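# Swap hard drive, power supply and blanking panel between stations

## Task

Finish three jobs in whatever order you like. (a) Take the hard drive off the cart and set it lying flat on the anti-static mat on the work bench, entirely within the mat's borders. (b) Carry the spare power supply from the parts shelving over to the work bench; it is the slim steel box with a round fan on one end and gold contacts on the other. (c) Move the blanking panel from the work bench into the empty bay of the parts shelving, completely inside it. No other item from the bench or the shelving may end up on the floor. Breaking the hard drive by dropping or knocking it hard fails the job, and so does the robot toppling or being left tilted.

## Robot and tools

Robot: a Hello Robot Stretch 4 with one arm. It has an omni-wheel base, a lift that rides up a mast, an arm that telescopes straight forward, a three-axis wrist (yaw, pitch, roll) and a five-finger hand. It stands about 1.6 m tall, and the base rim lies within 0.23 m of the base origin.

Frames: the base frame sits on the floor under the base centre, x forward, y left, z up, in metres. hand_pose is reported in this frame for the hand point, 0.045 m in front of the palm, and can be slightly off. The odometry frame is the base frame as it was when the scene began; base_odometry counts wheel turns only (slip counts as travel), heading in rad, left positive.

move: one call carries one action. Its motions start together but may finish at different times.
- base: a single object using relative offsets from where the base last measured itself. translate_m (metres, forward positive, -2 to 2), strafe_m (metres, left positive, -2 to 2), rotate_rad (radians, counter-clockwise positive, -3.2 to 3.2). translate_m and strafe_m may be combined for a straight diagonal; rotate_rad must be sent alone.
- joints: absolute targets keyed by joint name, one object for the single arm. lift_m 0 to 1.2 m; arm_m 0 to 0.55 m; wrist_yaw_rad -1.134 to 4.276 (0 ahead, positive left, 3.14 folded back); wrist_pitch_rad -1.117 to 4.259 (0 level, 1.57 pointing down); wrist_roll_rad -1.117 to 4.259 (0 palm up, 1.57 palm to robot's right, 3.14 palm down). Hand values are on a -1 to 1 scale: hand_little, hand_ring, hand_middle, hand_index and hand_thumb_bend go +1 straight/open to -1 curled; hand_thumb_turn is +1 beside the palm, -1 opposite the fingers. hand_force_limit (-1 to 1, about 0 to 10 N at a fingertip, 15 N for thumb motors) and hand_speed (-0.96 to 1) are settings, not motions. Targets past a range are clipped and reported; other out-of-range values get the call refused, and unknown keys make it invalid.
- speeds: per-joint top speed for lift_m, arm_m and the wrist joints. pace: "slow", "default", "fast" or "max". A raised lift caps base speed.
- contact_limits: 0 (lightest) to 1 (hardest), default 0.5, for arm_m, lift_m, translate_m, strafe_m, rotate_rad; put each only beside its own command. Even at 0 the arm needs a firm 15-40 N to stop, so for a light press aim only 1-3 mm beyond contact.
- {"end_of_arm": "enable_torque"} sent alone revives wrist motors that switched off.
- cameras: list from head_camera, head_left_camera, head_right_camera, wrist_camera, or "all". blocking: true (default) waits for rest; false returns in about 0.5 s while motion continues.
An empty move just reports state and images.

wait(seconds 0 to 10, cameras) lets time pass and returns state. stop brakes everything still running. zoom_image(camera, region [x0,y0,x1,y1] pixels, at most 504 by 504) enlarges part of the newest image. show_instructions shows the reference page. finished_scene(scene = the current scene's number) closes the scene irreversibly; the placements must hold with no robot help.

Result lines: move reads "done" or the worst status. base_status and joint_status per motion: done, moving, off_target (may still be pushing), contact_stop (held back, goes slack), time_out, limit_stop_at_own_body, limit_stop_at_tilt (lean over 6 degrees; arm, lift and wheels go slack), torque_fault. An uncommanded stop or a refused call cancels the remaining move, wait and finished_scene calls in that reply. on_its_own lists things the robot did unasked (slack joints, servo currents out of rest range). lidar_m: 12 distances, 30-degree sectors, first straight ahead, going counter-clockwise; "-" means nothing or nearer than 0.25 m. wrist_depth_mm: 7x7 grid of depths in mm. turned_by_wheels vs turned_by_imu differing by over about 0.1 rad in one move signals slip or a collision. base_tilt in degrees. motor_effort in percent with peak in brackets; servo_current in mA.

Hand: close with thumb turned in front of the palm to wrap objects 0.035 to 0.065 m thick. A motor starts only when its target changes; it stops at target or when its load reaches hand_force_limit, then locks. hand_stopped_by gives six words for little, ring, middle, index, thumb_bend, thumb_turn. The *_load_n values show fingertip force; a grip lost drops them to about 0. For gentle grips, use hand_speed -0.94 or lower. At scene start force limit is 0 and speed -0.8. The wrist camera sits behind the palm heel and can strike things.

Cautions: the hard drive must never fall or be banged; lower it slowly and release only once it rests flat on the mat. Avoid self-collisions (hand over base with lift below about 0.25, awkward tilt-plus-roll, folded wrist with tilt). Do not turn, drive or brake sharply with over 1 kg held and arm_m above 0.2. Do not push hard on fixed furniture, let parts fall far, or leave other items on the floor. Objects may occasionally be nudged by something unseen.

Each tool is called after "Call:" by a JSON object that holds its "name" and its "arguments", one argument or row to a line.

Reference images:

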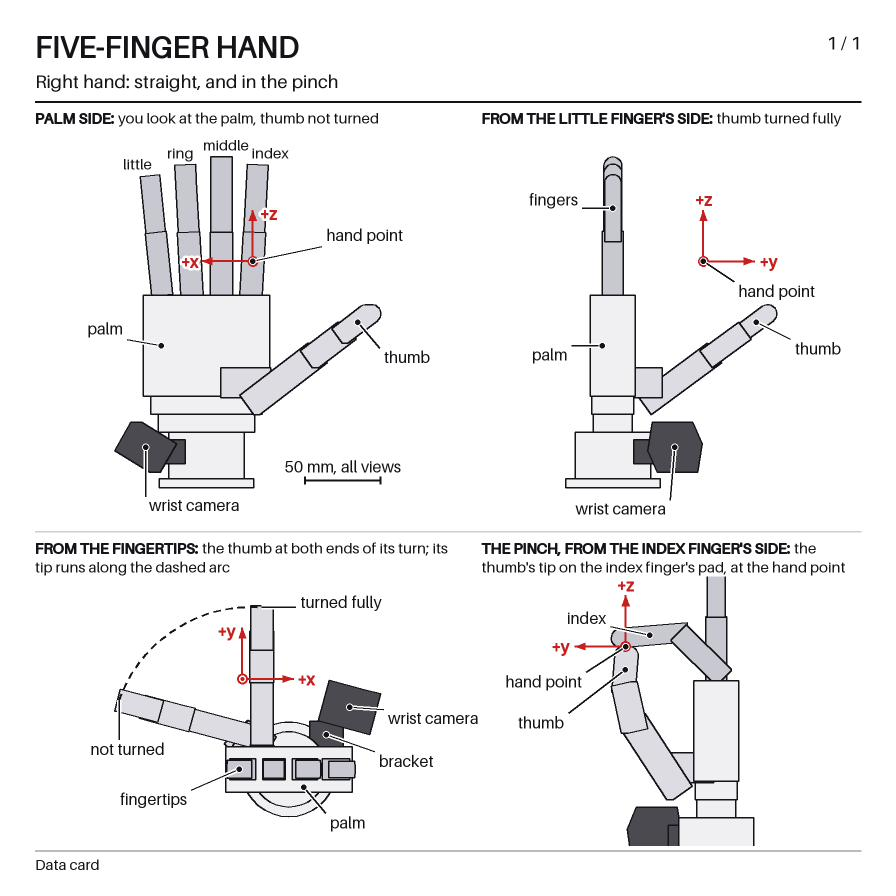

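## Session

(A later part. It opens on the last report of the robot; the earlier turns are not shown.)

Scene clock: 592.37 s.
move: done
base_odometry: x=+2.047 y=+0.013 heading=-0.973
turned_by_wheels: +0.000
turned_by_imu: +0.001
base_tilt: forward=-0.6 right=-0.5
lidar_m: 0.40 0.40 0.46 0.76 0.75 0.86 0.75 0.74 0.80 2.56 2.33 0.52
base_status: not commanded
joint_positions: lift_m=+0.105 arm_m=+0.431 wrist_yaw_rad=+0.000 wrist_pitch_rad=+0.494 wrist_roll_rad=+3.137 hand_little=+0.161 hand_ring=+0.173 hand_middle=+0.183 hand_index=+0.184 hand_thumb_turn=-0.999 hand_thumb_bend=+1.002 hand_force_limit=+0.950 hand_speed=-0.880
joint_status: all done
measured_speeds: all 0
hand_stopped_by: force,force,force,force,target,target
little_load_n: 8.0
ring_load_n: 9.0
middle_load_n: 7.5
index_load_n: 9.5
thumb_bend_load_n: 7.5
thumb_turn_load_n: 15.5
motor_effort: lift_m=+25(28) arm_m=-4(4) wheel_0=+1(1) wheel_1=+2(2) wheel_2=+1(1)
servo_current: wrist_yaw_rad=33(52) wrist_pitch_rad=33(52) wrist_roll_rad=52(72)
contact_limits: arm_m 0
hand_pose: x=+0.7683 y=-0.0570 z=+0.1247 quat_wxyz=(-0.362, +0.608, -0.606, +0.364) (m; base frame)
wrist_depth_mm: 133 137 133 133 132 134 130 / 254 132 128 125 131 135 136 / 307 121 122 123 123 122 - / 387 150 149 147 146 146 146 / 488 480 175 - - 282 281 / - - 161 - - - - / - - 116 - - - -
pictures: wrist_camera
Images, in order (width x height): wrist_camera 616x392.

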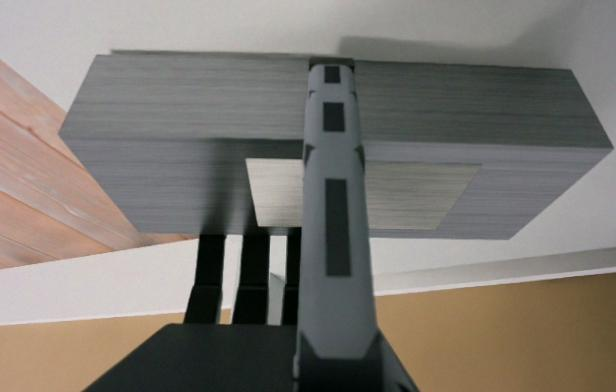

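Call:
{"name": "move", "arguments": {
  "joints": {"lift_m": 0.117},
  "speeds": {"lift_m": 0.02}
}}

Call:
{"name": "move", "arguments": {
  "joints": {"arm_m": 0.25},
  "speeds": {"arm_m": 0.06},
  "contact_limits": {"arm_m": 0.2},
  "cameras": ["wrist_camera"]
}}

Scene clock: 603.50 s.
move: done
base_odometry: x=+2.047 y=+0.013 heading=-0.973
turned_by_wheels: +0.000
turned_by_imu: +0.001
base_tilt: forward=-0.6 right=-0.5
lidar_m: 0.41 0.40 0.46 0.76 0.75 0.86 0.75 0.73 0.81 2.57 2.36 0.52
base_status: not commanded
joint_positions: lift_m=+0.117 arm_m=+0.431 wrist_yaw_rad=+0.000 wrist_pitch_rad=+0.494 wrist_roll_rad=+3.137 hand_little=+0.161 hand_ring=+0.173 hand_middle=+0.183 hand_index=+0.184 hand_thumb_turn=-0.999 hand_thumb_bend=+1.002 hand_force_limit=+0.950 hand_speed=-0.880
joint_status: all done
measured_speeds: all 0
hand_stopped_by: force,force,force,force,target,target
little_load_n: 8.5
ring_load_n: 9.0
middle_load_n: 7.5
index_load_n: 9.5
thumb_bend_load_n: 7.5
thumb_turn_load_n: 15.5
motor_effort: lift_m=+25(29) arm_m=-4(4) wheel_0=+1(1) wheel_1=+2(2) wheel_2=+0(1)
servo_current: wrist_yaw_rad=39(52) wrist_pitch_rad=52(59) wrist_roll_rad=39(72)
contact_limits: arm_m 0
hand_pose: x=+0.7682 y=-0.0570 z=+0.1367 quat_wxyz=(-0.362, +0.608, -0.606, +0.363) (m; base frame)
wrist_depth_mm: 151 146 146 146 145 147 147 / 270 132 127 125 133 135 136 / 325 121 122 122 123 122 - / 407 150 148 147 146 147 146 / 512 484 175 - - 312 - / - - 161 - - - - / - - 116 - - - -
pictures: none

Scene clock: 606.97 s.
move: done
base_odometry: x=+2.047 y=+0.013 heading=-0.973
turned_by_wheels: +0.000
turned_by_imu: +0.001
base_tilt: forward=-0.6 right=-0.5
lidar_m: 0.41 0.40 0.45 0.77 0.74 0.87 0.75 0.73 0.81 2.57 2.36 0.52
base_status: not commanded
joint_positions: lift_m=+0.117 arm_m=+0.250 wrist_yaw_rad=+0.000 wrist_pitch_rad=+0.494 wrist_roll_rad=+3.137 hand_little=+0.161 hand_ring=+0.173 hand_middle=+0.183 hand_index=+0.184 hand_thumb_turn=-0.999 hand_thumb_bend=+1.002 hand_force_limit=+0.950 hand_speed=-0.880
joint_status: all done
measured_speeds: all 0
hand_stopped_by: force,force,force,force,target,target
little_load_n: 8.0
ring_load_n: 9.0
middle_load_n: 7.5
index_load_n: 9.5
thumb_bend_load_n: 7.5
thumb_turn_load_n: 15.5
motor_effort: lift_m=+25(25) arm_m=-4(7) wheel_0=+1(1) wheel_1=+2(2) wheel_2=+1(1)
servo_current: wrist_yaw_rad=26(59) wrist_pitch_rad=13(65) wrist_roll_rad=78(78)
contact_limits: arm_m 0.2
hand_pose: x=+0.5873 y=-0.0570 z=+0.1367 quat_wxyz=(-0.362, +0.608, -0.606, +0.363) (m; base frame)
wrist_depth_mm: 156 147 147 147 146 148 148 / 173 132 127 125 132 135 135 / 208 121 121 122 123 122 - / 410 149 148 148 147 147 146 / 554 539 175 - - 332 332 / 707 - 161 - - - - / - - 116 - - - -
pictures: wrist_camera
Images, in order (width x height): wrist_camera 616x392.

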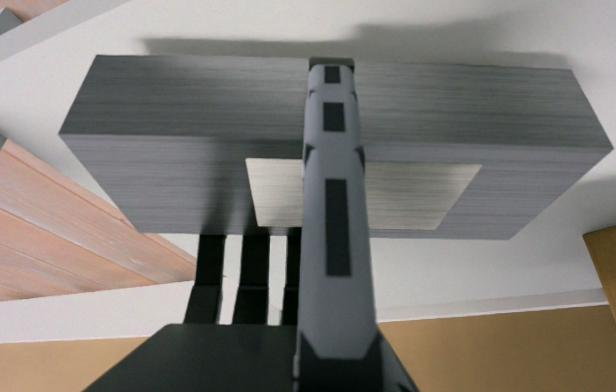

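Call:
{"name": "move", "arguments": {
  "base": {"translate_m": -0.32},
  "pace": "slow",
  "contact_limits": {"translate_m": 0.2},
  "cameras": ["wrist_camera", "head_right_camera"]
}}

Scene clock: 614.17 s.
move: done
base_odometry: x=+1.866 y=+0.277 heading=-0.973
turned_by_wheels: +0.000
turned_by_imu: +0.002
base_tilt: forward=-0.6 right=-0.5
lidar_m: 0.52 0.70 0.81 0.66 0.66 0.57 0.44 0.43 0.49 2.68 2.65 0.91
base_status: done
joint_positions: lift_m=+0.117 arm_m=+0.250 wrist_yaw_rad=+0.000 wrist_pitch_rad=+0.494 wrist_roll_rad=+3.137 hand_little=+0.161 hand_ring=+0.173 hand_middle=+0.183 hand_index=+0.184 hand_thumb_turn=-0.999 hand_thumb_bend=+1.002 hand_force_limit=+0.950 hand_speed=-0.880
joint_status: not commanded
measured_speeds: all 0
hand_stopped_by: force,force,force,force,target,target
little_load_n: 8.5
ring_load_n: 9.0
middle_load_n: 7.5
index_load_n: 9.5
thumb_bend_load_n: 7.5
thumb_turn_load_n: 15.5
motor_effort: lift_m=+25(25) arm_m=-4(4) wheel_0=-1(6) wheel_1=-1(4) wheel_2=+1(9)
servo_current: wrist_yaw_rad=20(52) wrist_pitch_rad=59(65) wrist_roll_rad=46(78)
contact_limits: arm_m 0.2; translate_m 0.2
hand_pose: x=+0.5873 y=-0.0570 z=+0.1367 quat_wxyz=(-0.362, +0.608, -0.606, +0.363) (m; base frame)
wrist_depth_mm: 230 230 231 229 228 226 225 / 270 132 127 125 132 135 139 / 325 121 121 123 123 122 - / 413 149 149 148 146 147 154 / 559 500 175 - - 342 330 / 854 691 162 - - 496 452 / - - 116 - - 496 449
pictures: head_right_camera, wrist_camera
Images, in order (width x height): head_right_camera 420x672, wrist_camera 616x392.

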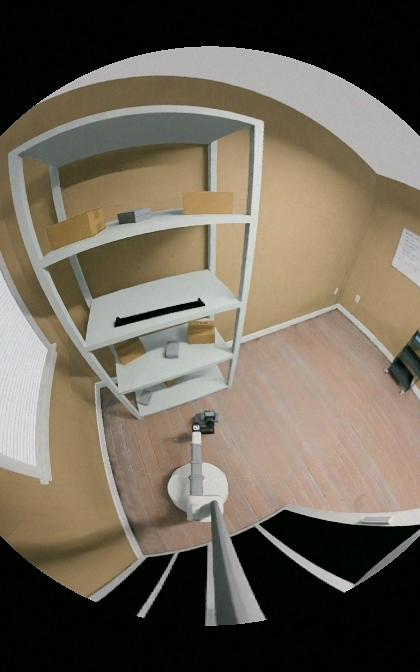

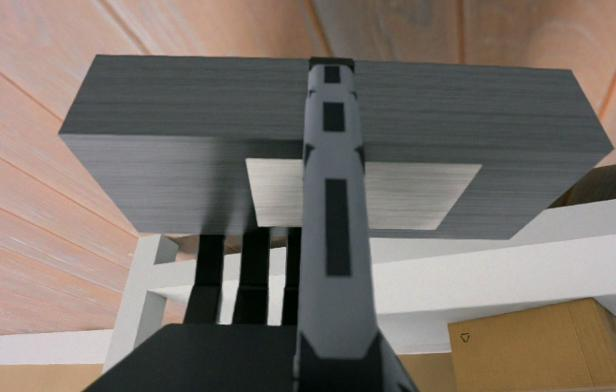

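Call:
{"name": "move", "arguments": {
  "joints": {"arm_m": 0.16},
  "speeds": {"arm_m": 0.06},
  "contact_limits": {"arm_m": 0.2}
}}

Call:
{"name": "move", "arguments": {
  "joints": {"lift_m": 0.6},
  "speeds": {"lift_m": 0.1},
  "cameras": ["wrist_camera", "head_right_camera"]
}}

Scene clock: 622.20 s.
move: done
base_odometry: x=+1.866 y=+0.277 heading=-0.973
turned_by_wheels: +0.000
turned_by_imu: +0.001
base_tilt: forward=-0.6 right=-0.4
lidar_m: 0.44 0.70 0.82 0.67 0.66 0.57 0.45 0.44 0.49 2.66 2.65 0.47
base_status: not commanded
joint_positions: lift_m=+0.117 arm_m=+0.160 wrist_yaw_rad=+0.000 wrist_pitch_rad=+0.494 wrist_roll_rad=+3.137 hand_little=+0.161 hand_ring=+0.173 hand_middle=+0.183 hand_index=+0.184 hand_thumb_turn=-0.999 hand_thumb_bend=+1.002 hand_force_limit=+0.950 hand_speed=-0.880
joint_status: all done
measured_speeds: all 0
hand_stopped_by: force,force,force,force,target,target
little_load_n: 8.0
ring_load_n: 9.0
middle_load_n: 7.5
index_load_n: 9.5
thumb_bend_load_n: 7.5
thumb_turn_load_n: 15.5
motor_effort: lift_m=+24(25) arm_m=-4(7) wheel_0=-1(1) wheel_1=-1(1) wheel_2=+1(1)
servo_current: wrist_yaw_rad=26(52) wrist_pitch_rad=20(72) wrist_roll_rad=46(72)
contact_limits: arm_m 0.2; translate_m 0.2
hand_pose: x=+0.4973 y=-0.0570 z=+0.1366 quat_wxyz=(-0.362, +0.608, -0.606, +0.363) (m; base frame)
wrist_depth_mm: 232 231 231 232 230 228 227 / 272 132 128 126 133 135 139 / 329 121 122 122 123 122 - / 413 149 149 147 147 147 146 / 559 549 176 - - 410 382 / 866 750 162 - - 418 517 / - - 116 - - 544 508
pictures: none

Scene clock: 627.63 s.
move: done
base_odometry: x=+1.866 y=+0.277 heading=-0.973
turned_by_wheels: +0.000
turned_by_imu: +0.002
base_tilt: forward=-0.5 right=-0.5
lidar_m: 0.45 0.70 0.81 0.65 0.66 0.57 0.45 0.43 0.48 2.67 2.64 0.46
base_status: not commanded
joint_positions: lift_m=+0.600 arm_m=+0.160 wrist_yaw_rad=+0.000 wrist_pitch_rad=+0.494 wrist_roll_rad=+3.137 hand_little=+0.161 hand_ring=+0.173 hand_middle=+0.183 hand_index=+0.184 hand_thumb_turn=-0.999 hand_thumb_bend=+1.002 hand_force_limit=+0.950 hand_speed=-0.880
joint_status: all done
measured_speeds: all 0
hand_stopped_by: force,force,force,force,target,target
little_load_n: 8.5
ring_load_n: 9.0
middle_load_n: 7.5
index_load_n: 9.5
thumb_bend_load_n: 7.5
thumb_turn_load_n: 15.5
motor_effort: lift_m=+25(31) arm_m=-4(4) wheel_0=-1(1) wheel_1=-1(1) wheel_2=+1(1)
servo_current: wrist_yaw_rad=39(52) wrist_pitch_rad=59(85) wrist_roll_rad=39(78)
contact_limits: arm_m 0.2; translate_m 0.2
hand_pose: x=+0.4973 y=-0.0570 z=+0.6197 quat_wxyz=(-0.362, +0.608, -0.606, +0.363) (m; base frame)
wrist_depth_mm: 768 768 759 741 707 - - / 904 132 127 126 131 134 - / 1098 121 121 122 122 122 - / 1366 149 148 147 147 147 146 / - 569 175 - - - - / - - 162 - - - - / - - 116 - - - -
pictures: head_right_camera, wrist_camera
Images, in order (width x height): head_right_camera 420x672, wrist_camera 616x392.

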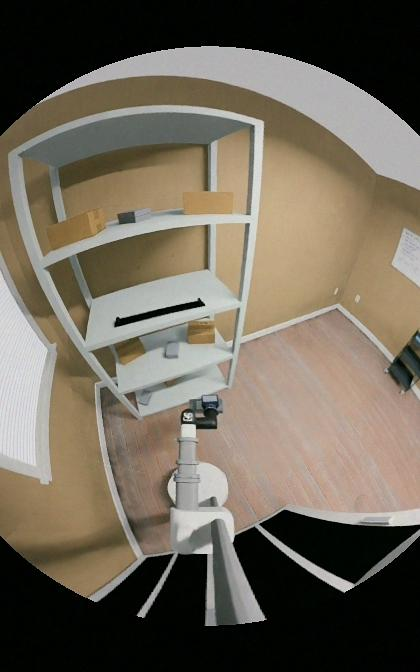

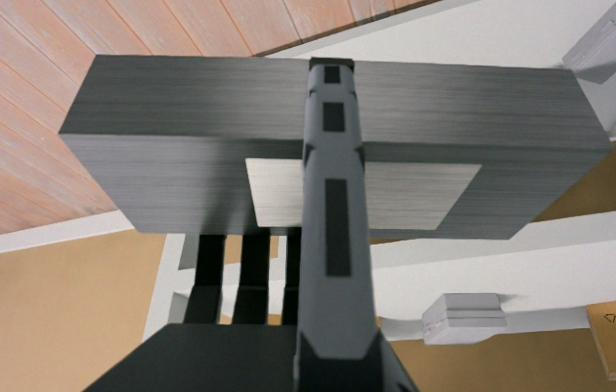

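Call:
{"name": "move", "arguments": {
  "base": {"rotate_rad": 0.314},
  "pace": "slow"
}}

Call:
{"name": "move", "arguments": {
  "base": {"strafe_m": -1.55},
  "pace": "slow",
  "contact_limits": {"strafe_m": 0.3},
  "cameras": ["wrist_camera", "head_right_camera"]
}}

Scene clock: 635.90 s.
move: done
base_odometry: x=+1.867 y=+0.277 heading=-0.659
turned_by_wheels: +0.314
turned_by_imu: +0.309
base_tilt: forward=-0.6 right=-0.4
lidar_m: 0.46 0.73 0.67 0.66 0.69 0.50 0.44 0.46 0.59 2.64 1.83 0.46
base_status: done
joint_positions: lift_m=+0.600 arm_m=+0.160 wrist_yaw_rad=+0.000 wrist_pitch_rad=+0.494 wrist_roll_rad=+3.137 hand_little=+0.161 hand_ring=+0.173 hand_middle=+0.183 hand_index=+0.184 hand_thumb_turn=-0.999 hand_thumb_bend=+1.002 hand_force_limit=+0.950 hand_speed=-0.880
joint_status: not commanded
measured_speeds: all 0
hand_stopped_by: force,force,force,force,target,target
little_load_n: 8.5
ring_load_n: 9.0
middle_load_n: 7.5
index_load_n: 9.5
thumb_bend_load_n: 7.5
thumb_turn_load_n: 15.0
motor_effort: lift_m=+25(25) arm_m=-4(4) wheel_0=-1(7) wheel_1=+0(5) wheel_2=+1(6)
servo_current: wrist_yaw_rad=33(52) wrist_pitch_rad=33(65) wrist_roll_rad=65(78)
contact_limits: arm_m 0.2
hand_pose: x=+0.4973 y=-0.0569 z=+0.6197 quat_wxyz=(-0.362, +0.608, -0.606, +0.363) (m; base frame)
wrist_depth_mm: 723 - - - - - 723 / 842 132 128 126 131 134 139 / 1078 121 122 123 123 122 - / - 142 149 148 147 146 146 / - - 174 - - - - / 554 574 161 - - 574 - / - 539 116 - - 544 -
pictures: none

Scene clock: 650.90 s.
move: time_out
base_odometry: x=+1.009 y=-0.831 heading=-0.658
turned_by_wheels: +0.000
turned_by_imu: +0.005
base_tilt: forward=-0.7 right=-0.4
lidar_m: 0.44 1.27 1.10 1.96 0.92 1.12 3.46 2.57 1.34 1.22 1.71 0.46
base_status: strafe_m time_out (by the wheels' count: -1.402 of -1.550)
joint_positions: lift_m=+0.600 arm_m=+0.160 wrist_yaw_rad=+0.000 wrist_pitch_rad=+0.494 wrist_roll_rad=+3.137 hand_little=+0.161 hand_ring=+0.173 hand_middle=+0.183 hand_index=+0.184 hand_thumb_turn=-0.999 hand_thumb_bend=+1.002 hand_force_limit=+0.950 hand_speed=-0.880
joint_status: not commanded
measured_speeds: all 0
hand_stopped_by: force,force,force,force,target,target
little_load_n: 8.0
ring_load_n: 9.5
middle_load_n: 7.5
index_load_n: 9.5
thumb_bend_load_n: 7.5
thumb_turn_load_n: 15.5
motor_effort: lift_m=+25(26) arm_m=-4(4) wheel_0=+0(8) wheel_1=+0(6) wheel_2=+1(6)
servo_current: wrist_yaw_rad=26(59) wrist_pitch_rad=26(78) wrist_roll_rad=46(85)
contact_limits: arm_m 0.2; strafe_m 0.3
hand_pose: x=+0.4972 y=-0.0569 z=+0.6197 quat_wxyz=(-0.362, +0.608, -0.606, +0.363) (m; base frame)
wrist_depth_mm: 768 759 759 750 750 750 741 / 891 132 127 125 131 135 139 / 1078 121 122 123 123 123 - / - 142 148 147 147 146 146 / - - 175 - - - - / - - 161 - - - - / - - 116 - - - -
pictures: head_right_camera, wrist_camera
Images, in order (width x height): head_right_camera 420x672, wrist_camera 616x392.

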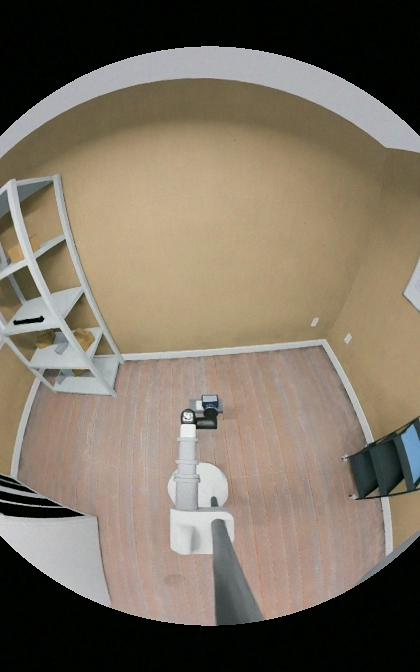

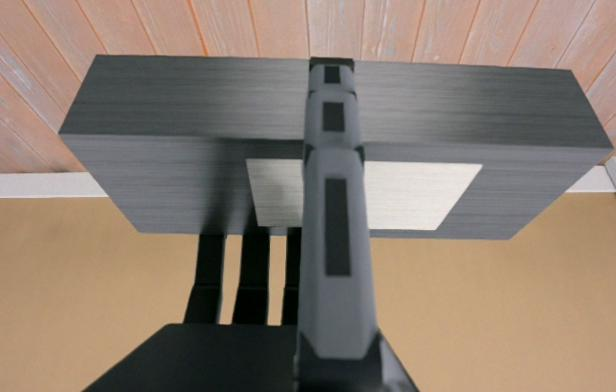

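Call:
{"name": "move", "arguments": {
  "base": {"rotate_rad": 3.141},
  "pace": "slow"
}}

Call:
{"name": "move", "arguments": {
  "base": {"translate_m": 1.3},
  "pace": "slow",
  "contact_limits": {"translate_m": 0.3},
  "cameras": ["wrist_camera", "head_right_camera", "head_camera"]
}}

Scene clock: 662.23 s.
move: done
base_odometry: x=+1.009 y=-0.831 heading=+2.482
turned_by_wheels: +3.141
turned_by_imu: +3.078
base_tilt: forward=-0.6 right=-0.6
lidar_m: 0.45 2.62 1.35 1.26 1.70 1.39 1.29 1.26 1.11 2.03 0.91 0.46
base_status: done
joint_positions: lift_m=+0.600 arm_m=+0.160 wrist_yaw_rad=+0.000 wrist_pitch_rad=+0.494 wrist_roll_rad=+3.137 hand_little=+0.161 hand_ring=+0.173 hand_middle=+0.183 hand_index=+0.184 hand_thumb_turn=-0.999 hand_thumb_bend=+1.002 hand_force_limit=+0.950 hand_speed=-0.880
joint_status: not commanded
measured_speeds: all 0
hand_stopped_by: force,force,force,force,target,target
little_load_n: 8.0
ring_load_n: 9.0
middle_load_n: 7.5
index_load_n: 9.5
thumb_bend_load_n: 7.5
thumb_turn_load_n: 15.5
motor_effort: lift_m=+25(25) arm_m=-4(4) wheel_0=-1(8) wheel_1=-1(5) wheel_2=+0(6)
servo_current: wrist_yaw_rad=20(46) wrist_pitch_rad=33(72) wrist_roll_rad=59(98)
contact_limits: arm_m 0.2
hand_pose: x=+0.4973 y=-0.0569 z=+0.6197 quat_wxyz=(-0.362, +0.608, -0.606, +0.363) (m; base frame)
wrist_depth_mm: 768 768 768 759 759 750 759 / 891 132 127 125 130 135 139 / - 121 122 123 123 122 - / - 148 149 148 147 146 146 / - 1808 177 177 - 1756 1756 / - - 168 165 - - - / - - 116 - - - -
pictures: none

Scene clock: 676.57 s.
move: time_out
base_odometry: x=-0.019 y=-0.035 heading=+2.483
turned_by_wheels: +0.000
turned_by_imu: +0.004
base_tilt: forward=-0.6 right=-0.5
lidar_m: 0.43 2.19 1.92 1.77 1.56 1.82 2.55 1.13 0.78 0.71 1.97 0.47
base_status: translate_m time_out (by the wheels' count: +1.300 of +1.300)
joint_positions: lift_m=+0.600 arm_m=+0.160 wrist_yaw_rad=+0.000 wrist_pitch_rad=+0.494 wrist_roll_rad=+3.137 hand_little=+0.161 hand_ring=+0.173 hand_middle=+0.183 hand_index=+0.184 hand_thumb_turn=-0.999 hand_thumb_bend=+1.002 hand_force_limit=+0.950 hand_speed=-0.880
joint_status: not commanded
measured_speeds: all 0
hand_stopped_by: force,force,force,force,target,target
little_load_n: 8.0
ring_load_n: 9.0
middle_load_n: 7.5
index_load_n: 9.5
thumb_bend_load_n: 7.5
thumb_turn_load_n: 15.0
motor_effort: lift_m=+25(25) arm_m=-4(4) wheel_0=+0(6) wheel_1=+0(5) wheel_2=+0(8)
servo_current: wrist_yaw_rad=39(59) wrist_pitch_rad=33(72) wrist_roll_rad=65(85)
contact_limits: arm_m 0.2; translate_m 0.3
hand_pose: x=+0.4972 y=-0.0569 z=+0.6197 quat_wxyz=(-0.362, +0.608, -0.606, +0.363) (m; base frame)
wrist_depth_mm: 759 768 750 768 750 750 750 / 917 132 128 126 131 135 139 / 1098 121 121 122 122 122 - / 1336 149 149 147 147 146 146 / 1863 1808 176 177 - 1708 1708 / - - 161 - - - - / - - 115 - - - -
pictures: head_camera, head_right_camera, wrist_camera
Images, in order (width x height): head_camera 420x560, head_right_camera 420x672, wrist_camera 616x392.

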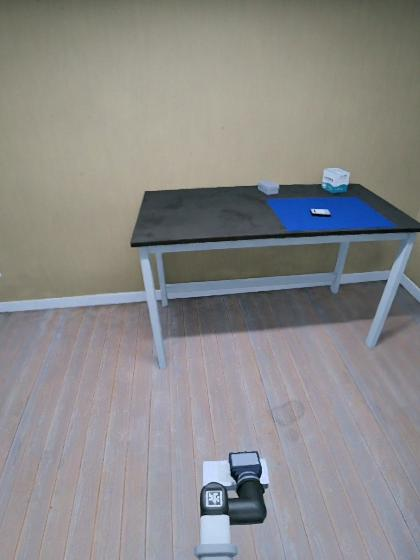

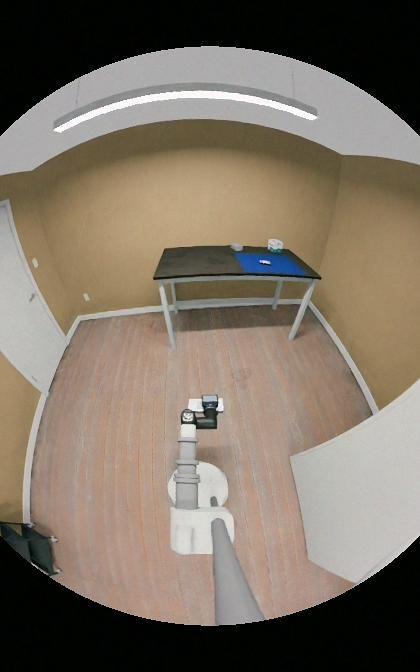

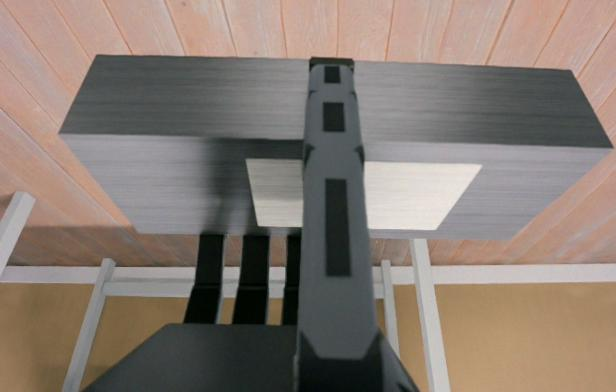

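Call:
{"name": "move", "arguments": {
  "joints": {"lift_m": 1.06},
  "speeds": {"lift_m": 0.12},
  "base": {"translate_m": 0.55},
  "pace": "slow",
  "contact_limits": {"translate_m": 0.3},
  "cameras": ["head_camera"]
}}

Scene clock: 688.53 s.
move: done
base_odometry: x=-0.454 y=+0.301 heading=+2.483
turned_by_wheels: +0.000
turned_by_imu: +0.003
base_tilt: forward=-0.6 right=-0.5
lidar_m: 0.43 0.84 1.96 1.83 1.89 1.95 3.14 1.06 0.80 1.26 1.27 0.92
base_status: done
joint_positions: lift_m=+1.060 arm_m=+0.160 wrist_yaw_rad=+0.000 wrist_pitch_rad=+0.494 wrist_roll_rad=+3.137 hand_little=+0.161 hand_ring=+0.173 hand_middle=+0.183 hand_index=+0.184 hand_thumb_turn=-0.999 hand_thumb_bend=+1.002 hand_force_limit=+0.950 hand_speed=-0.880
joint_status: all done
measured_speeds: all 0
hand_stopped_by: force,force,force,force,target,target
little_load_n: 8.5
ring_load_n: 9.0
middle_load_n: 7.0
index_load_n: 9.5
thumb_bend_load_n: 7.5
thumb_turn_load_n: 15.5
motor_effort: lift_m=+25(32) arm_m=-4(4) wheel_0=+1(8) wheel_1=+2(5) wheel_2=+0(8)
servo_current: wrist_yaw_rad=33(52) wrist_pitch_rad=33(72) wrist_roll_rad=59(78)
contact_limits: arm_m 0.2; translate_m 0.3
hand_pose: x=+0.4972 y=-0.0569 z=+1.0796 quat_wxyz=(-0.362, +0.608, -0.606, +0.363) (m; base frame)
wrist_depth_mm: 1308 1281 1308 1281 1255 1255 1255 / 1464 132 128 125 130 135 139 / - 121 122 123 123 122 - / - 142 148 148 147 147 146 / - - 175 - - - - / 788 - 161 - - - - / - - 116 - - - -
pictures: head_camera
Images, in order (width x height): head_camera 420x560.

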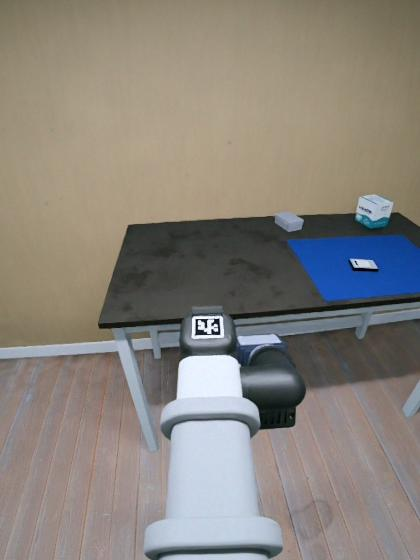

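Call:
{"name": "move", "arguments": {
  "base": {"translate_m": 0.39},
  "pace": "slow",
  "contact_limits": {"translate_m": 0.2}
}}

Call:
{"name": "move", "arguments": {
  "joints": {"arm_m": 0.4},
  "speeds": {"arm_m": 0.08},
  "contact_limits": {"arm_m": 0.1},
  "cameras": ["head_camera", "wrist_camera"]
}}

Scene clock: 699.33 s.
move: done
base_odometry: x=-0.762 y=+0.540 heading=+2.483
turned_by_wheels: +0.000
turned_by_imu: +0.003
base_tilt: forward=-0.7 right=-0.5
lidar_m: 0.43 0.46 1.60 1.85 1.92 2.23 3.53 1.04 1.04 1.86 0.69 0.46
base_status: done
joint_positions: lift_m=+1.060 arm_m=+0.160 wrist_yaw_rad=+0.000 wrist_pitch_rad=+0.494 wrist_roll_rad=+3.137 hand_little=+0.161 hand_ring=+0.173 hand_middle=+0.183 hand_index=+0.184 hand_thumb_turn=-0.999 hand_thumb_bend=+1.002 hand_force_limit=+0.950 hand_speed=-0.880
joint_status: not commanded
measured_speeds: all 0
hand_stopped_by: force,force,force,force,target,target
little_load_n: 8.5
ring_load_n: 9.0
middle_load_n: 7.5
index_load_n: 9.5
thumb_bend_load_n: 7.5
thumb_turn_load_n: 15.5
motor_effort: lift_m=+25(26) arm_m=-4(4) wheel_0=+2(6) wheel_1=+1(5) wheel_2=+0(9)
servo_current: wrist_yaw_rad=39(59) wrist_pitch_rad=39(78) wrist_roll_rad=39(78)
contact_limits: arm_m 0.2; translate_m 0.2
hand_pose: x=+0.4972 y=-0.0569 z=+1.0796 quat_wxyz=(-0.362, +0.608, -0.606, +0.363) (m; base frame)
wrist_depth_mm: - - - - - - - / - 132 128 125 131 133 - / - 121 122 122 122 122 - / - 142 149 148 147 146 146 / - - 175 - - - - / - - 161 - - - - / - - 116 - - - -
pictures: none

Scene clock: 702.83 s.
move: done
base_odometry: x=-0.762 y=+0.540 heading=+2.483
turned_by_wheels: +0.000
turned_by_imu: +0.001
base_tilt: forward=-0.7 right=-0.5
lidar_m: 0.43 0.44 1.60 1.85 1.92 2.24 3.53 1.05 1.07 1.86 0.70 0.48
base_status: not commanded
joint_positions: lift_m=+1.060 arm_m=+0.400 wrist_yaw_rad=+0.000 wrist_pitch_rad=+0.494 wrist_roll_rad=+3.137 hand_little=+0.161 hand_ring=+0.173 hand_middle=+0.183 hand_index=+0.184 hand_thumb_turn=-0.999 hand_thumb_bend=+1.002 hand_force_limit=+0.950 hand_speed=-0.880
joint_status: all done
measured_speeds: all 0
hand_stopped_by: force,force,force,force,target,target
little_load_n: 8.5
ring_load_n: 9.0
middle_load_n: 7.5
index_load_n: 9.5
thumb_bend_load_n: 7.5
thumb_turn_load_n: 15.5
motor_effort: lift_m=+24(26) arm_m=+3(6) wheel_0=+1(2) wheel_1=+1(1) wheel_2=+0(1)
servo_current: wrist_yaw_rad=33(46) wrist_pitch_rad=46(72) wrist_roll_rad=65(72)
contact_limits: arm_m 0.1; translate_m 0.2
hand_pose: x=+0.7372 y=-0.0569 z=+1.0796 quat_wxyz=(-0.362, +0.608, -0.606, +0.363) (m; base frame)
wrist_depth_mm: - - - - - - - / - 132 128 126 131 134 - / - 121 122 122 122 122 - / - 142 149 147 147 146 146 / - - 175 - - - - / - - 161 - - - - / - - 116 - - - -
pictures: head_camera, wrist_camera
Images, in order (width x height): head_camera 420x560, wrist_camera 616x392.

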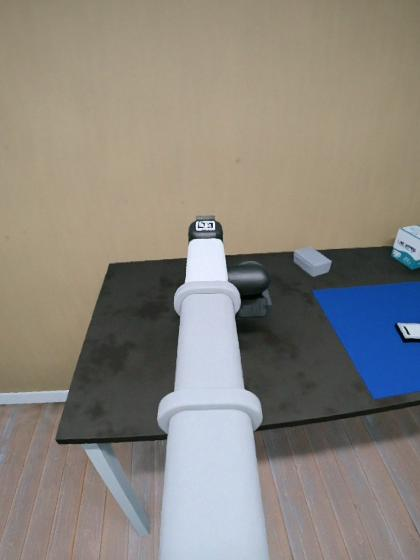

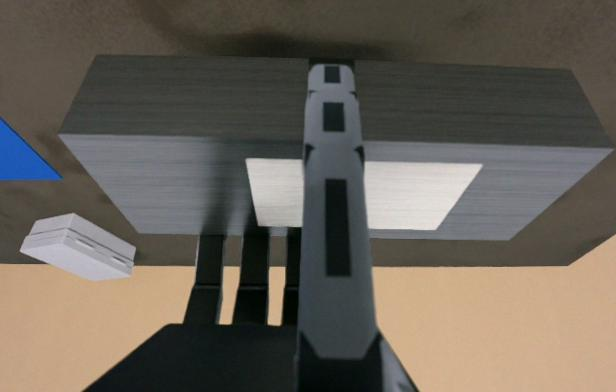

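Call:
{"name": "move", "arguments": {
  "joints": {"lift_m": 0.95},
  "speeds": {"lift_m": 0.06},
  "contact_limits": {"lift_m": 0.1},
  "cameras": ["wrist_camera"]
}}

Call:
{"name": "move", "arguments": {
  "joints": {"lift_m": 0.938},
  "speeds": {"lift_m": 0.02},
  "contact_limits": {"lift_m": 0.1},
  "cameras": ["wrist_camera"]
}}

Scene clock: 709.47 s.
move: done
base_odometry: x=-0.762 y=+0.540 heading=+2.483
turned_by_wheels: +0.000
turned_by_imu: +0.002
base_tilt: forward=-0.5 right=-0.6
lidar_m: 0.44 0.46 1.60 1.85 1.92 2.23 3.52 1.03 1.05 1.84 0.70 0.46
base_status: not commanded
joint_positions: lift_m=+0.950 arm_m=+0.400 wrist_yaw_rad=+0.000 wrist_pitch_rad=+0.494 wrist_roll_rad=+3.137 hand_little=+0.161 hand_ring=+0.173 hand_middle=+0.183 hand_index=+0.184 hand_thumb_turn=-0.999 hand_thumb_bend=+1.002 hand_force_limit=+0.950 hand_speed=-0.880
joint_status: all done
measured_speeds: all 0
hand_stopped_by: force,force,force,force,target,target
little_load_n: 8.0
ring_load_n: 9.0
middle_load_n: 7.5
index_load_n: 9.5
thumb_bend_load_n: 7.5
thumb_turn_load_n: 15.5
motor_effort: lift_m=+20(25) arm_m=+4(4) wheel_0=+1(2) wheel_1=+1(1) wheel_2=+0(0)
servo_current: wrist_yaw_rad=33(46) wrist_pitch_rad=52(65) wrist_roll_rad=52(65)
contact_limits: arm_m 0.1; lift_m 0.1; translate_m 0.2
hand_pose: x=+0.7372 y=-0.0569 z=+0.9700 quat_wxyz=(-0.362, +0.608, -0.606, +0.363) (m; base frame)
wrist_depth_mm: - - - - - - - / - 132 128 126 130 133 - / - 121 121 123 123 122 - / - 142 149 148 147 147 146 / - - 175 - - - - / - - 161 - - - - / - - 116 - - - -
pictures: wrist_camera
Images, in order (width x height): wrist_camera 616x392.

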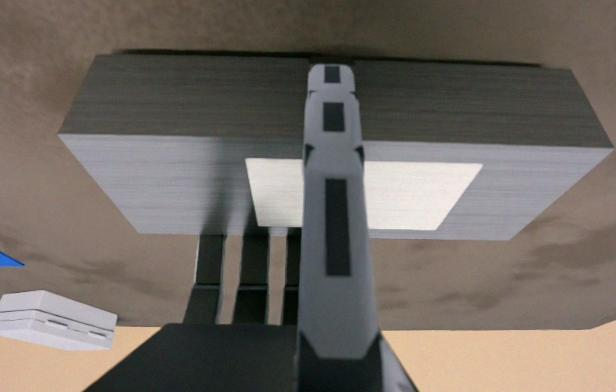

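Scene clock: 710.40 s.
move: done
base_odometry: x=-0.762 y=+0.540 heading=+2.483
turned_by_wheels: +0.000
turned_by_imu: +0.000
base_tilt: forward=-0.5 right=-0.5
lidar_m: 0.43 0.47 1.60 1.86 1.92 2.24 3.53 1.05 1.07 1.84 0.68 0.46
base_status: not commanded
joint_positions: lift_m=+0.938 arm_m=+0.400 wrist_yaw_rad=+0.000 wrist_pitch_rad=+0.494 wrist_roll_rad=+3.137 hand_little=+0.161 hand_ring=+0.173 hand_middle=+0.183 hand_index=+0.184 hand_thumb_turn=-0.999 hand_thumb_bend=+1.002 hand_force_limit=+0.950 hand_speed=-0.880
joint_status: all done
measured_speeds: all 0
hand_stopped_by: force,force,force,force,target,target
little_load_n: 8.0
ring_load_n: 9.0
middle_load_n: 7.5
index_load_n: 9.5
thumb_bend_load_n: 7.5
thumb_turn_load_n: 15.5
motor_effort: lift_m=+19(24) arm_m=+4(4) wheel_0=+1(2) wheel_1=+1(1) wheel_2=+0(0)
servo_current: wrist_yaw_rad=46(46) wrist_pitch_rad=26(59) wrist_roll_rad=65(65)
contact_limits: arm_m 0.1; lift_m 0.1; translate_m 0.2
hand_pose: x=+0.7372 y=-0.0569 z=+0.9581 quat_wxyz=(-0.362, +0.608, -0.606, +0.363) (m; base frame)
wrist_depth_mm: - - - - - - - / - 132 128 125 131 134 - / - 121 122 122 123 122 - / - 142 148 147 147 147 146 / - - 176 - - - - / - - 161 - - - - / - - 116 - - - -
pictures: wrist_camera
Images, in order (width x height): wrist_camera 616x392.

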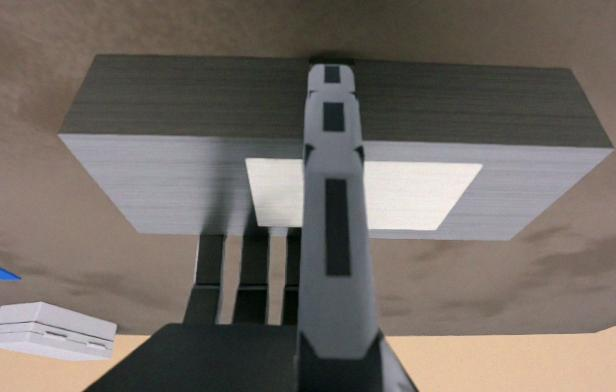

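Call:
{"name": "move", "arguments": {
  "joints": {"lift_m": 0.935},
  "speeds": {"lift_m": 0.02},
  "contact_limits": {"lift_m": 0.1},
  "cameras": ["wrist_camera"]
}}

Call:
{"name": "zoom_image", "arguments": {
  "camera": "wrist_camera",
  "region": [60, 20, 360, 160]
}}

Scene clock: 714.03 s.
move: done
base_odometry: x=-0.762 y=+0.540 heading=+2.483
turned_by_wheels: +0.000
turned_by_imu: +0.001
base_tilt: forward=-0.6 right=-0.5
lidar_m: 0.43 0.46 1.60 1.85 1.93 2.24 3.54 1.03 1.04 1.86 0.70 0.46
base_status: not commanded
joint_positions: lift_m=+0.935 arm_m=+0.400 wrist_yaw_rad=+0.000 wrist_pitch_rad=+0.494 wrist_roll_rad=+3.137 hand_little=+0.161 hand_ring=+0.173 hand_middle=+0.183 hand_index=+0.184 hand_thumb_turn=-0.999 hand_thumb_bend=+1.002 hand_force_limit=+0.950 hand_speed=-0.880
joint_status: all done
measured_speeds: all 0
hand_stopped_by: force,force,force,force,target,target
little_load_n: 8.0
ring_load_n: 9.0
middle_load_n: 7.0
index_load_n: 8.5
thumb_bend_load_n: 8.0
thumb_turn_load_n: 15.0
motor_effort: lift_m=+17(21) arm_m=+4(4) wheel_0=+1(1) wheel_1=+1(1) wheel_2=+0(0)
servo_current: wrist_yaw_rad=46(52) wrist_pitch_rad=46(52) wrist_roll_rad=65(65)
contact_limits: arm_m 0.1; lift_m 0.1; translate_m 0.2
hand_pose: x=+0.7372 y=-0.0569 z=+0.9553 quat_wxyz=(-0.362, +0.608, -0.606, +0.363) (m; base frame)
wrist_depth_mm: - - - - - - - / - 132 127 125 131 134 - / - 121 122 123 122 122 - / - 142 148 147 147 147 146 / - - 175 - - - - / - - 161 - - - - / - - 115 - - - -
pictures: wrist_camera
Images, in order (width x height): wrist_camera 616x392.

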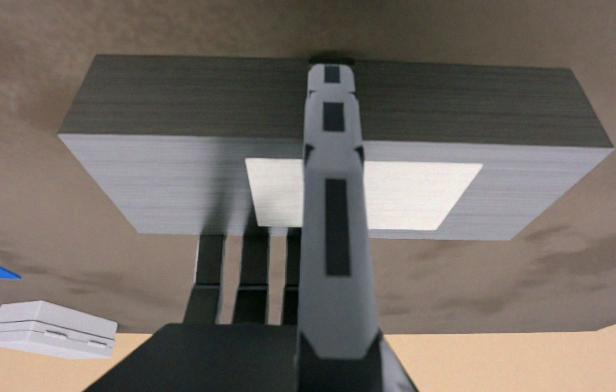

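Scaled by 1.680.

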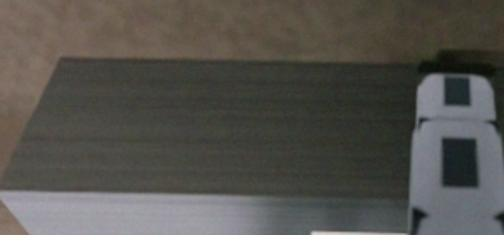

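Call:
{"name": "move", "arguments": {
  "joints": {"lift_m": 0.9335},
  "speeds": {"lift_m": 0.02},
  "contact_limits": {"lift_m": 0.1}
}}

Scene clock: 715.97 s.
move: done
base_odometry: x=-0.762 y=+0.540 heading=+2.483
turned_by_wheels: +0.000
turned_by_imu: +0.001
base_tilt: forward=-0.5 right=-0.5
lidar_m: 0.43 0.46 1.62 1.85 1.93 2.24 3.53 1.03 1.05 1.82 0.69 0.47
base_status: not commanded
joint_positions: lift_m=+0.934 arm_m=+0.400 wrist_yaw_rad=+0.000 wrist_pitch_rad=+0.494 wrist_roll_rad=+3.137 hand_little=+0.161 hand_ring=+0.173 hand_middle=+0.183 hand_index=+0.184 hand_thumb_turn=-0.999 hand_thumb_bend=+1.002 hand_force_limit=+0.950 hand_speed=-0.880
joint_status: all done
measured_speeds: all 0
hand_stopped_by: force,force,force,force,target,target
little_load_n: 8.0
ring_load_n: 9.0
middle_load_n: 6.5
index_load_n: 8.5
thumb_bend_load_n: 7.5
thumb_turn_load_n: 14.5
motor_effort: lift_m=+15(18) arm_m=+4(4) wheel_0=+1(2) wheel_1=+1(1) wheel_2=+0(0)
servo_current: wrist_yaw_rad=26(46) wrist_pitch_rad=39(52) wrist_roll_rad=52(72)
contact_limits: arm_m 0.1; lift_m 0.1; translate_m 0.2
hand_pose: x=+0.7372 y=-0.0569 z=+0.9539 quat_wxyz=(-0.362, +0.608, -0.606, +0.363) (m; base frame)
wrist_depth_mm: - - - - - - - / - 132 127 125 130 134 - / - 121 122 123 122 122 - / - 142 148 148 147 146 146 / - - 175 - - - - / - - 161 - - - - / - - 116 - - - -
pictures: none

Contact confirmed. Release.

Call:
{"name": "move", "arguments": {
  "joints": {"hand_speed": -0.9, "hand_little": 0.3, "hand_ring": 0.3}
}}

Call:
{"name": "move", "arguments": {
  "joints": {"hand_index": 0.3, "hand_middle": 0.3},
  "cameras": ["wrist_camera"]
}}

Call:
{"name": "move", "arguments": {
  "joints": {"hand_speed": -0.7, "hand_little": 1, "hand_ring": 1, "hand_index": 1, "hand_middle": 1},
  "cameras": ["wrist_camera"]
}}

Scene clock: 719.67 s.
move: done
base_odometry: x=-0.762 y=+0.540 heading=+2.483
turned_by_wheels: +0.000
turned_by_imu: +0.001
base_tilt: forward=-0.6 right=-0.5
lidar_m: 0.43 0.47 1.60 1.86 1.94 2.26 3.55 1.04 1.05 1.85 0.70 0.49
base_status: not commanded
joint_positions: lift_m=+0.934 arm_m=+0.400 wrist_yaw_rad=+0.000 wrist_pitch_rad=+0.494 wrist_roll_rad=+3.137 hand_little=+0.300 hand_ring=+0.300 hand_middle=+0.184 hand_index=+0.184 hand_thumb_turn=-1.000 hand_thumb_bend=+1.002 hand_force_limit=+0.950 hand_speed=-0.900
joint_status: all done
measured_speeds: all 0
hand_stopped_by: target,target,force,force,target,target
little_load_n: 0.0
ring_load_n: 0.0
middle_load_n: 14.0
index_load_n: 10.5
thumb_bend_load_n: 5.0
thumb_turn_load_n: 3.0
motor_effort: lift_m=+16(16) arm_m=+4(4) wheel_0=+1(2) wheel_1=+1(1) wheel_2=+0(0)
servo_current: wrist_yaw_rad=33(46) wrist_pitch_rad=59(72) wrist_roll_rad=65(78)
contact_limits: arm_m 0.1; lift_m 0.1; translate_m 0.2
hand_pose: x=+0.7372 y=-0.0569 z=+0.9539 quat_wxyz=(-0.362, +0.608, -0.606, +0.363) (m; base frame)
wrist_depth_mm: - - - - - - - / - 129 129 126 133 133 - / - 123 123 124 123 122 - / - 141 148 147 147 147 - / - - 179 175 - - - / - - 164 - - - - / - - 116 - - - -
pictures: none

Scene clock: 720.57 s.
move: done
base_odometry: x=-0.762 y=+0.540 heading=+2.483
turned_by_wheels: +0.000
turned_by_imu: +0.000
base_tilt: forward=-0.4 right=-0.4
lidar_m: 0.43 0.46 1.62 1.86 1.90 2.25 3.54 1.03 1.04 1.85 0.70 0.48
base_status: not commanded
joint_positions: lift_m=+0.934 arm_m=+0.400 wrist_yaw_rad=+0.000 wrist_pitch_rad=+0.494 wrist_roll_rad=+3.137 hand_little=+0.300 hand_ring=+0.300 hand_middle=+0.300 hand_index=+0.300 hand_thumb_turn=-1.000 hand_thumb_bend=+1.000 hand_force_limit=+0.950 hand_speed=-0.900
joint_status: all done
measured_speeds: all 0
hand_stopped_by: target,target,target,target,target,target
little_load_n: 0.0
ring_load_n: 0.0
middle_load_n: 0.0
index_load_n: 0.0
thumb_bend_load_n: 0.0
thumb_turn_load_n: 0.5
motor_effort: lift_m=+17(17) arm_m=+4(4) wheel_0=+1(2) wheel_1=+1(1) wheel_2=+0(0)
servo_current: wrist_yaw_rad=33(52) wrist_pitch_rad=39(59) wrist_roll_rad=59(65)
contact_limits: arm_m 0.1; lift_m 0.1; translate_m 0.2
hand_pose: x=+0.7372 y=-0.0569 z=+0.9538 quat_wxyz=(-0.362, +0.608, -0.606, +0.363) (m; base frame)
wrist_depth_mm: - - - - - - - / - 132 132 - 132 132 - / - 123 123 123 123 124 - / - 146 146 146 145 145 146 / - - 178 179 - - - / - - 164 - - - - / - - 116 - - - -
pictures: wrist_camera
Images, in order (width x height): wrist_camera 616x392.

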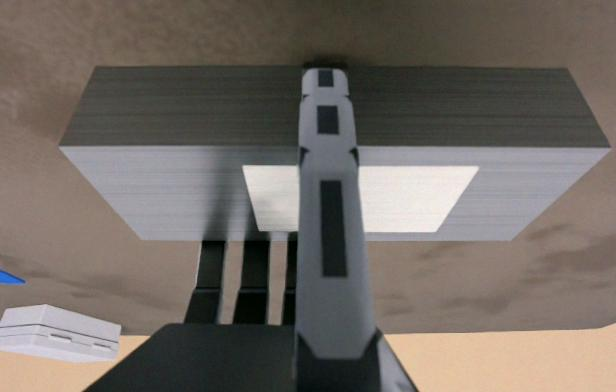

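Scene clock: 721.90 s.
move: done
base_odometry: x=-0.762 y=+0.540 heading=+2.483
turned_by_wheels: +0.000
turned_by_imu: +0.000
base_tilt: forward=-0.5 right=-0.5
lidar_m: 0.44 0.45 1.62 1.84 1.92 2.24 3.55 1.04 1.06 1.85 0.68 0.48
base_status: not commanded
joint_positions: lift_m=+0.934 arm_m=+0.400 wrist_yaw_rad=+0.000 wrist_pitch_rad=+0.494 wrist_roll_rad=+3.137 hand_little=+1.000 hand_ring=+1.000 hand_middle=+1.000 hand_index=+1.000 hand_thumb_turn=-1.000 hand_thumb_bend=+1.000 hand_force_limit=+0.950 hand_speed=-0.700
joint_status: all done
measured_speeds: all 0
hand_stopped_by: target,target,target,target,target,target
little_load_n: 0.0
ring_load_n: 0.0
middle_load_n: 0.0
index_load_n: 0.0
thumb_bend_load_n: 0.0
thumb_turn_load_n: 0.5
motor_effort: lift_m=+17(17) arm_m=+4(4) wheel_0=+1(1) wheel_1=+1(1) wheel_2=+0(0)
servo_current: wrist_yaw_rad=26(52) wrist_pitch_rad=26(59) wrist_roll_rad=52(72)
contact_limits: arm_m 0.1; lift_m 0.1; translate_m 0.2
hand_pose: x=+0.7372 y=-0.0569 z=+0.9538 quat_wxyz=(-0.362, +0.608, -0.606, +0.363) (m; base frame)
wrist_depth_mm: - - - - - - - / - 131 132 - 132 132 - / - 123 123 123 123 123 - / - 146 146 145 145 146 146 / - - - - - - - / - - - - - - - / - - 116 - - - -
pictures: wrist_camera
Images, in order (width x height): wrist_camera 616x392.

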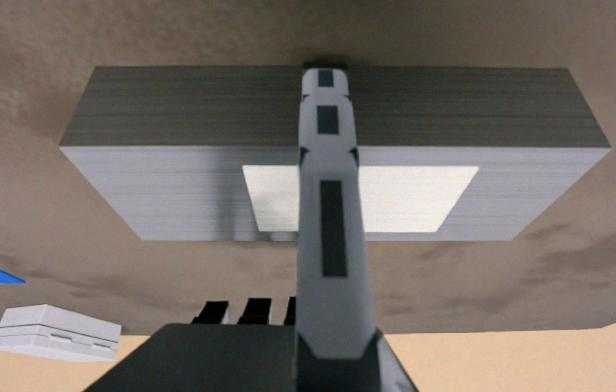

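Call:
{"name": "move", "arguments": {
  "joints": {"arm_m": 0.388},
  "speeds": {"arm_m": 0.03},
  "contact_limits": {"arm_m": 0}
}}

Call:
{"name": "move", "arguments": {
  "joints": {"lift_m": 1.08},
  "speeds": {"lift_m": 0.08}
}}

Call:
{"name": "move", "arguments": {
  "joints": {"arm_m": 0.15},
  "cameras": ["head_camera", "wrist_camera"]
}}

Scene clock: 725.93 s.
move: done
base_odometry: x=-0.762 y=+0.540 heading=+2.483
turned_by_wheels: +0.000
turned_by_imu: +0.001
base_tilt: forward=-0.6 right=-0.5
lidar_m: 0.43 0.45 1.61 1.85 1.91 2.22 3.54 1.02 1.05 1.86 0.70 0.47
base_status: not commanded
joint_positions: lift_m=+0.934 arm_m=+0.388 wrist_yaw_rad=+0.000 wrist_pitch_rad=+0.494 wrist_roll_rad=+3.137 hand_little=+1.000 hand_ring=+1.000 hand_middle=+1.000 hand_index=+1.000 hand_thumb_turn=-1.000 hand_thumb_bend=+1.000 hand_force_limit=+0.950 hand_speed=-0.700
joint_status: all done
measured_speeds: all 0
hand_stopped_by: target,target,target,target,target,target
little_load_n: 0.0
ring_load_n: 0.0
middle_load_n: 0.0
index_load_n: 0.0
thumb_bend_load_n: 0.0
thumb_turn_load_n: 0.0
motor_effort: lift_m=+16(17) arm_m=-4(7) wheel_0=+1(1) wheel_1=+1(1) wheel_2=+0(0)
servo_current: wrist_yaw_rad=39(46) wrist_pitch_rad=39(65) wrist_roll_rad=59(59)
contact_limits: arm_m 0; lift_m 0.1; translate_m 0.2
hand_pose: x=+0.7253 y=-0.0569 z=+0.9538 quat_wxyz=(-0.362, +0.608, -0.606, +0.363) (m; base frame)
wrist_depth_mm: - - - - - - - / - 148 - - 148 148 - / - 141 136 136 139 142 - / - 146 146 153 145 146 - / - - 183 - - 182 - / - - - - - - - / - - 116 - - - -
pictures: none

Scene clock: 728.30 s.
move: done
base_odometry: x=-0.762 y=+0.540 heading=+2.483
turned_by_wheels: +0.000
turned_by_imu: +0.001
base_tilt: forward=-0.5 right=-0.5
lidar_m: 0.43 0.46 1.59 1.86 1.93 2.23 3.53 1.03 1.06 1.85 0.70 0.47
base_status: not commanded
joint_positions: lift_m=+1.080 arm_m=+0.388 wrist_yaw_rad=+0.000 wrist_pitch_rad=+0.494 wrist_roll_rad=+3.137 hand_little=+1.000 hand_ring=+1.000 hand_middle=+1.000 hand_index=+1.000 hand_thumb_turn=-1.000 hand_thumb_bend=+1.000 hand_force_limit=+0.950 hand_speed=-0.700
joint_status: all done
measured_speeds: all 0
hand_stopped_by: target,target,target,target,target,target
little_load_n: 0.0
ring_load_n: 0.0
middle_load_n: 0.0
index_load_n: 0.0
thumb_bend_load_n: 0.0
thumb_turn_load_n: 0.0
motor_effort: lift_m=+22(27) arm_m=-4(4) wheel_0=+1(2) wheel_1=+1(1) wheel_2=+0(0)
servo_current: wrist_yaw_rad=33(52) wrist_pitch_rad=59(65) wrist_roll_rad=52(78)
contact_limits: arm_m 0; translate_m 0.2
hand_pose: x=+0.7253 y=-0.0569 z=+1.0999 quat_wxyz=(-0.362, +0.608, -0.606, +0.363) (m; base frame)
wrist_depth_mm: - - 243 242 242 - - / - - - 267 - - - / - - - - - - - / - - - - - - - / - - - - - - - / - - - - - - - / - - 116 - - - -
pictures: none

Scene clock: 730.13 s.
move: done
base_odometry: x=-0.762 y=+0.540 heading=+2.483
turned_by_wheels: +0.000
turned_by_imu: +0.001
base_tilt: forward=-0.5 right=-0.4
lidar_m: 0.44 0.46 1.60 1.85 1.93 2.23 3.52 1.04 1.04 1.85 0.68 0.47
base_status: not commanded
joint_positions: lift_m=+1.080 arm_m=+0.150 wrist_yaw_rad=+0.000 wrist_pitch_rad=+0.494 wrist_roll_rad=+3.137 hand_little=+1.000 hand_ring=+1.000 hand_middle=+1.000 hand_index=+1.000 hand_thumb_turn=-1.000 hand_thumb_bend=+1.000 hand_force_limit=+0.950 hand_speed=-0.700
joint_status: all done
measured_speeds: all 0
hand_stopped_by: target,target,target,target,target,target
little_load_n: 0.0
ring_load_n: 0.0
middle_load_n: 0.0
index_load_n: 0.0
thumb_bend_load_n: 0.0
thumb_turn_load_n: 0.0
motor_effort: lift_m=+22(22) arm_m=-4(7) wheel_0=+1(2) wheel_1=+1(1) wheel_2=+0(0)
servo_current: wrist_yaw_rad=20(46) wrist_pitch_rad=33(59) wrist_roll_rad=52(78)
contact_limits: translate_m 0.2
hand_pose: x=+0.4873 y=-0.0569 z=+1.0999 quat_wxyz=(-0.362, +0.608, -0.606, +0.363) (m; base frame)
wrist_depth_mm: - - - - - - - / - - - - - - - / - - - - - - - / - - - 430 - - - / - - - - - - - / - - - - - - - / - - 116 - - - -
pictures: head_camera, wrist_camera
Images, in order (width x height): head_camera 420x560, wrist_camera 616x392.

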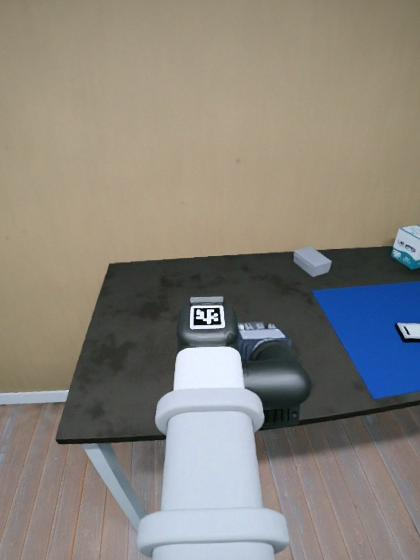

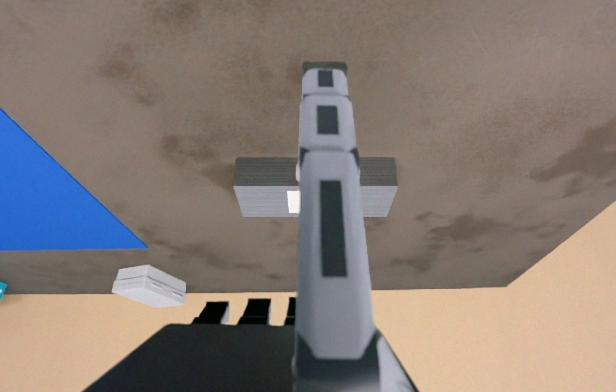

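Call:
{"name": "finished_scene", "arguments": {
  "scene": 2
}}

The scene is finished: the task was done.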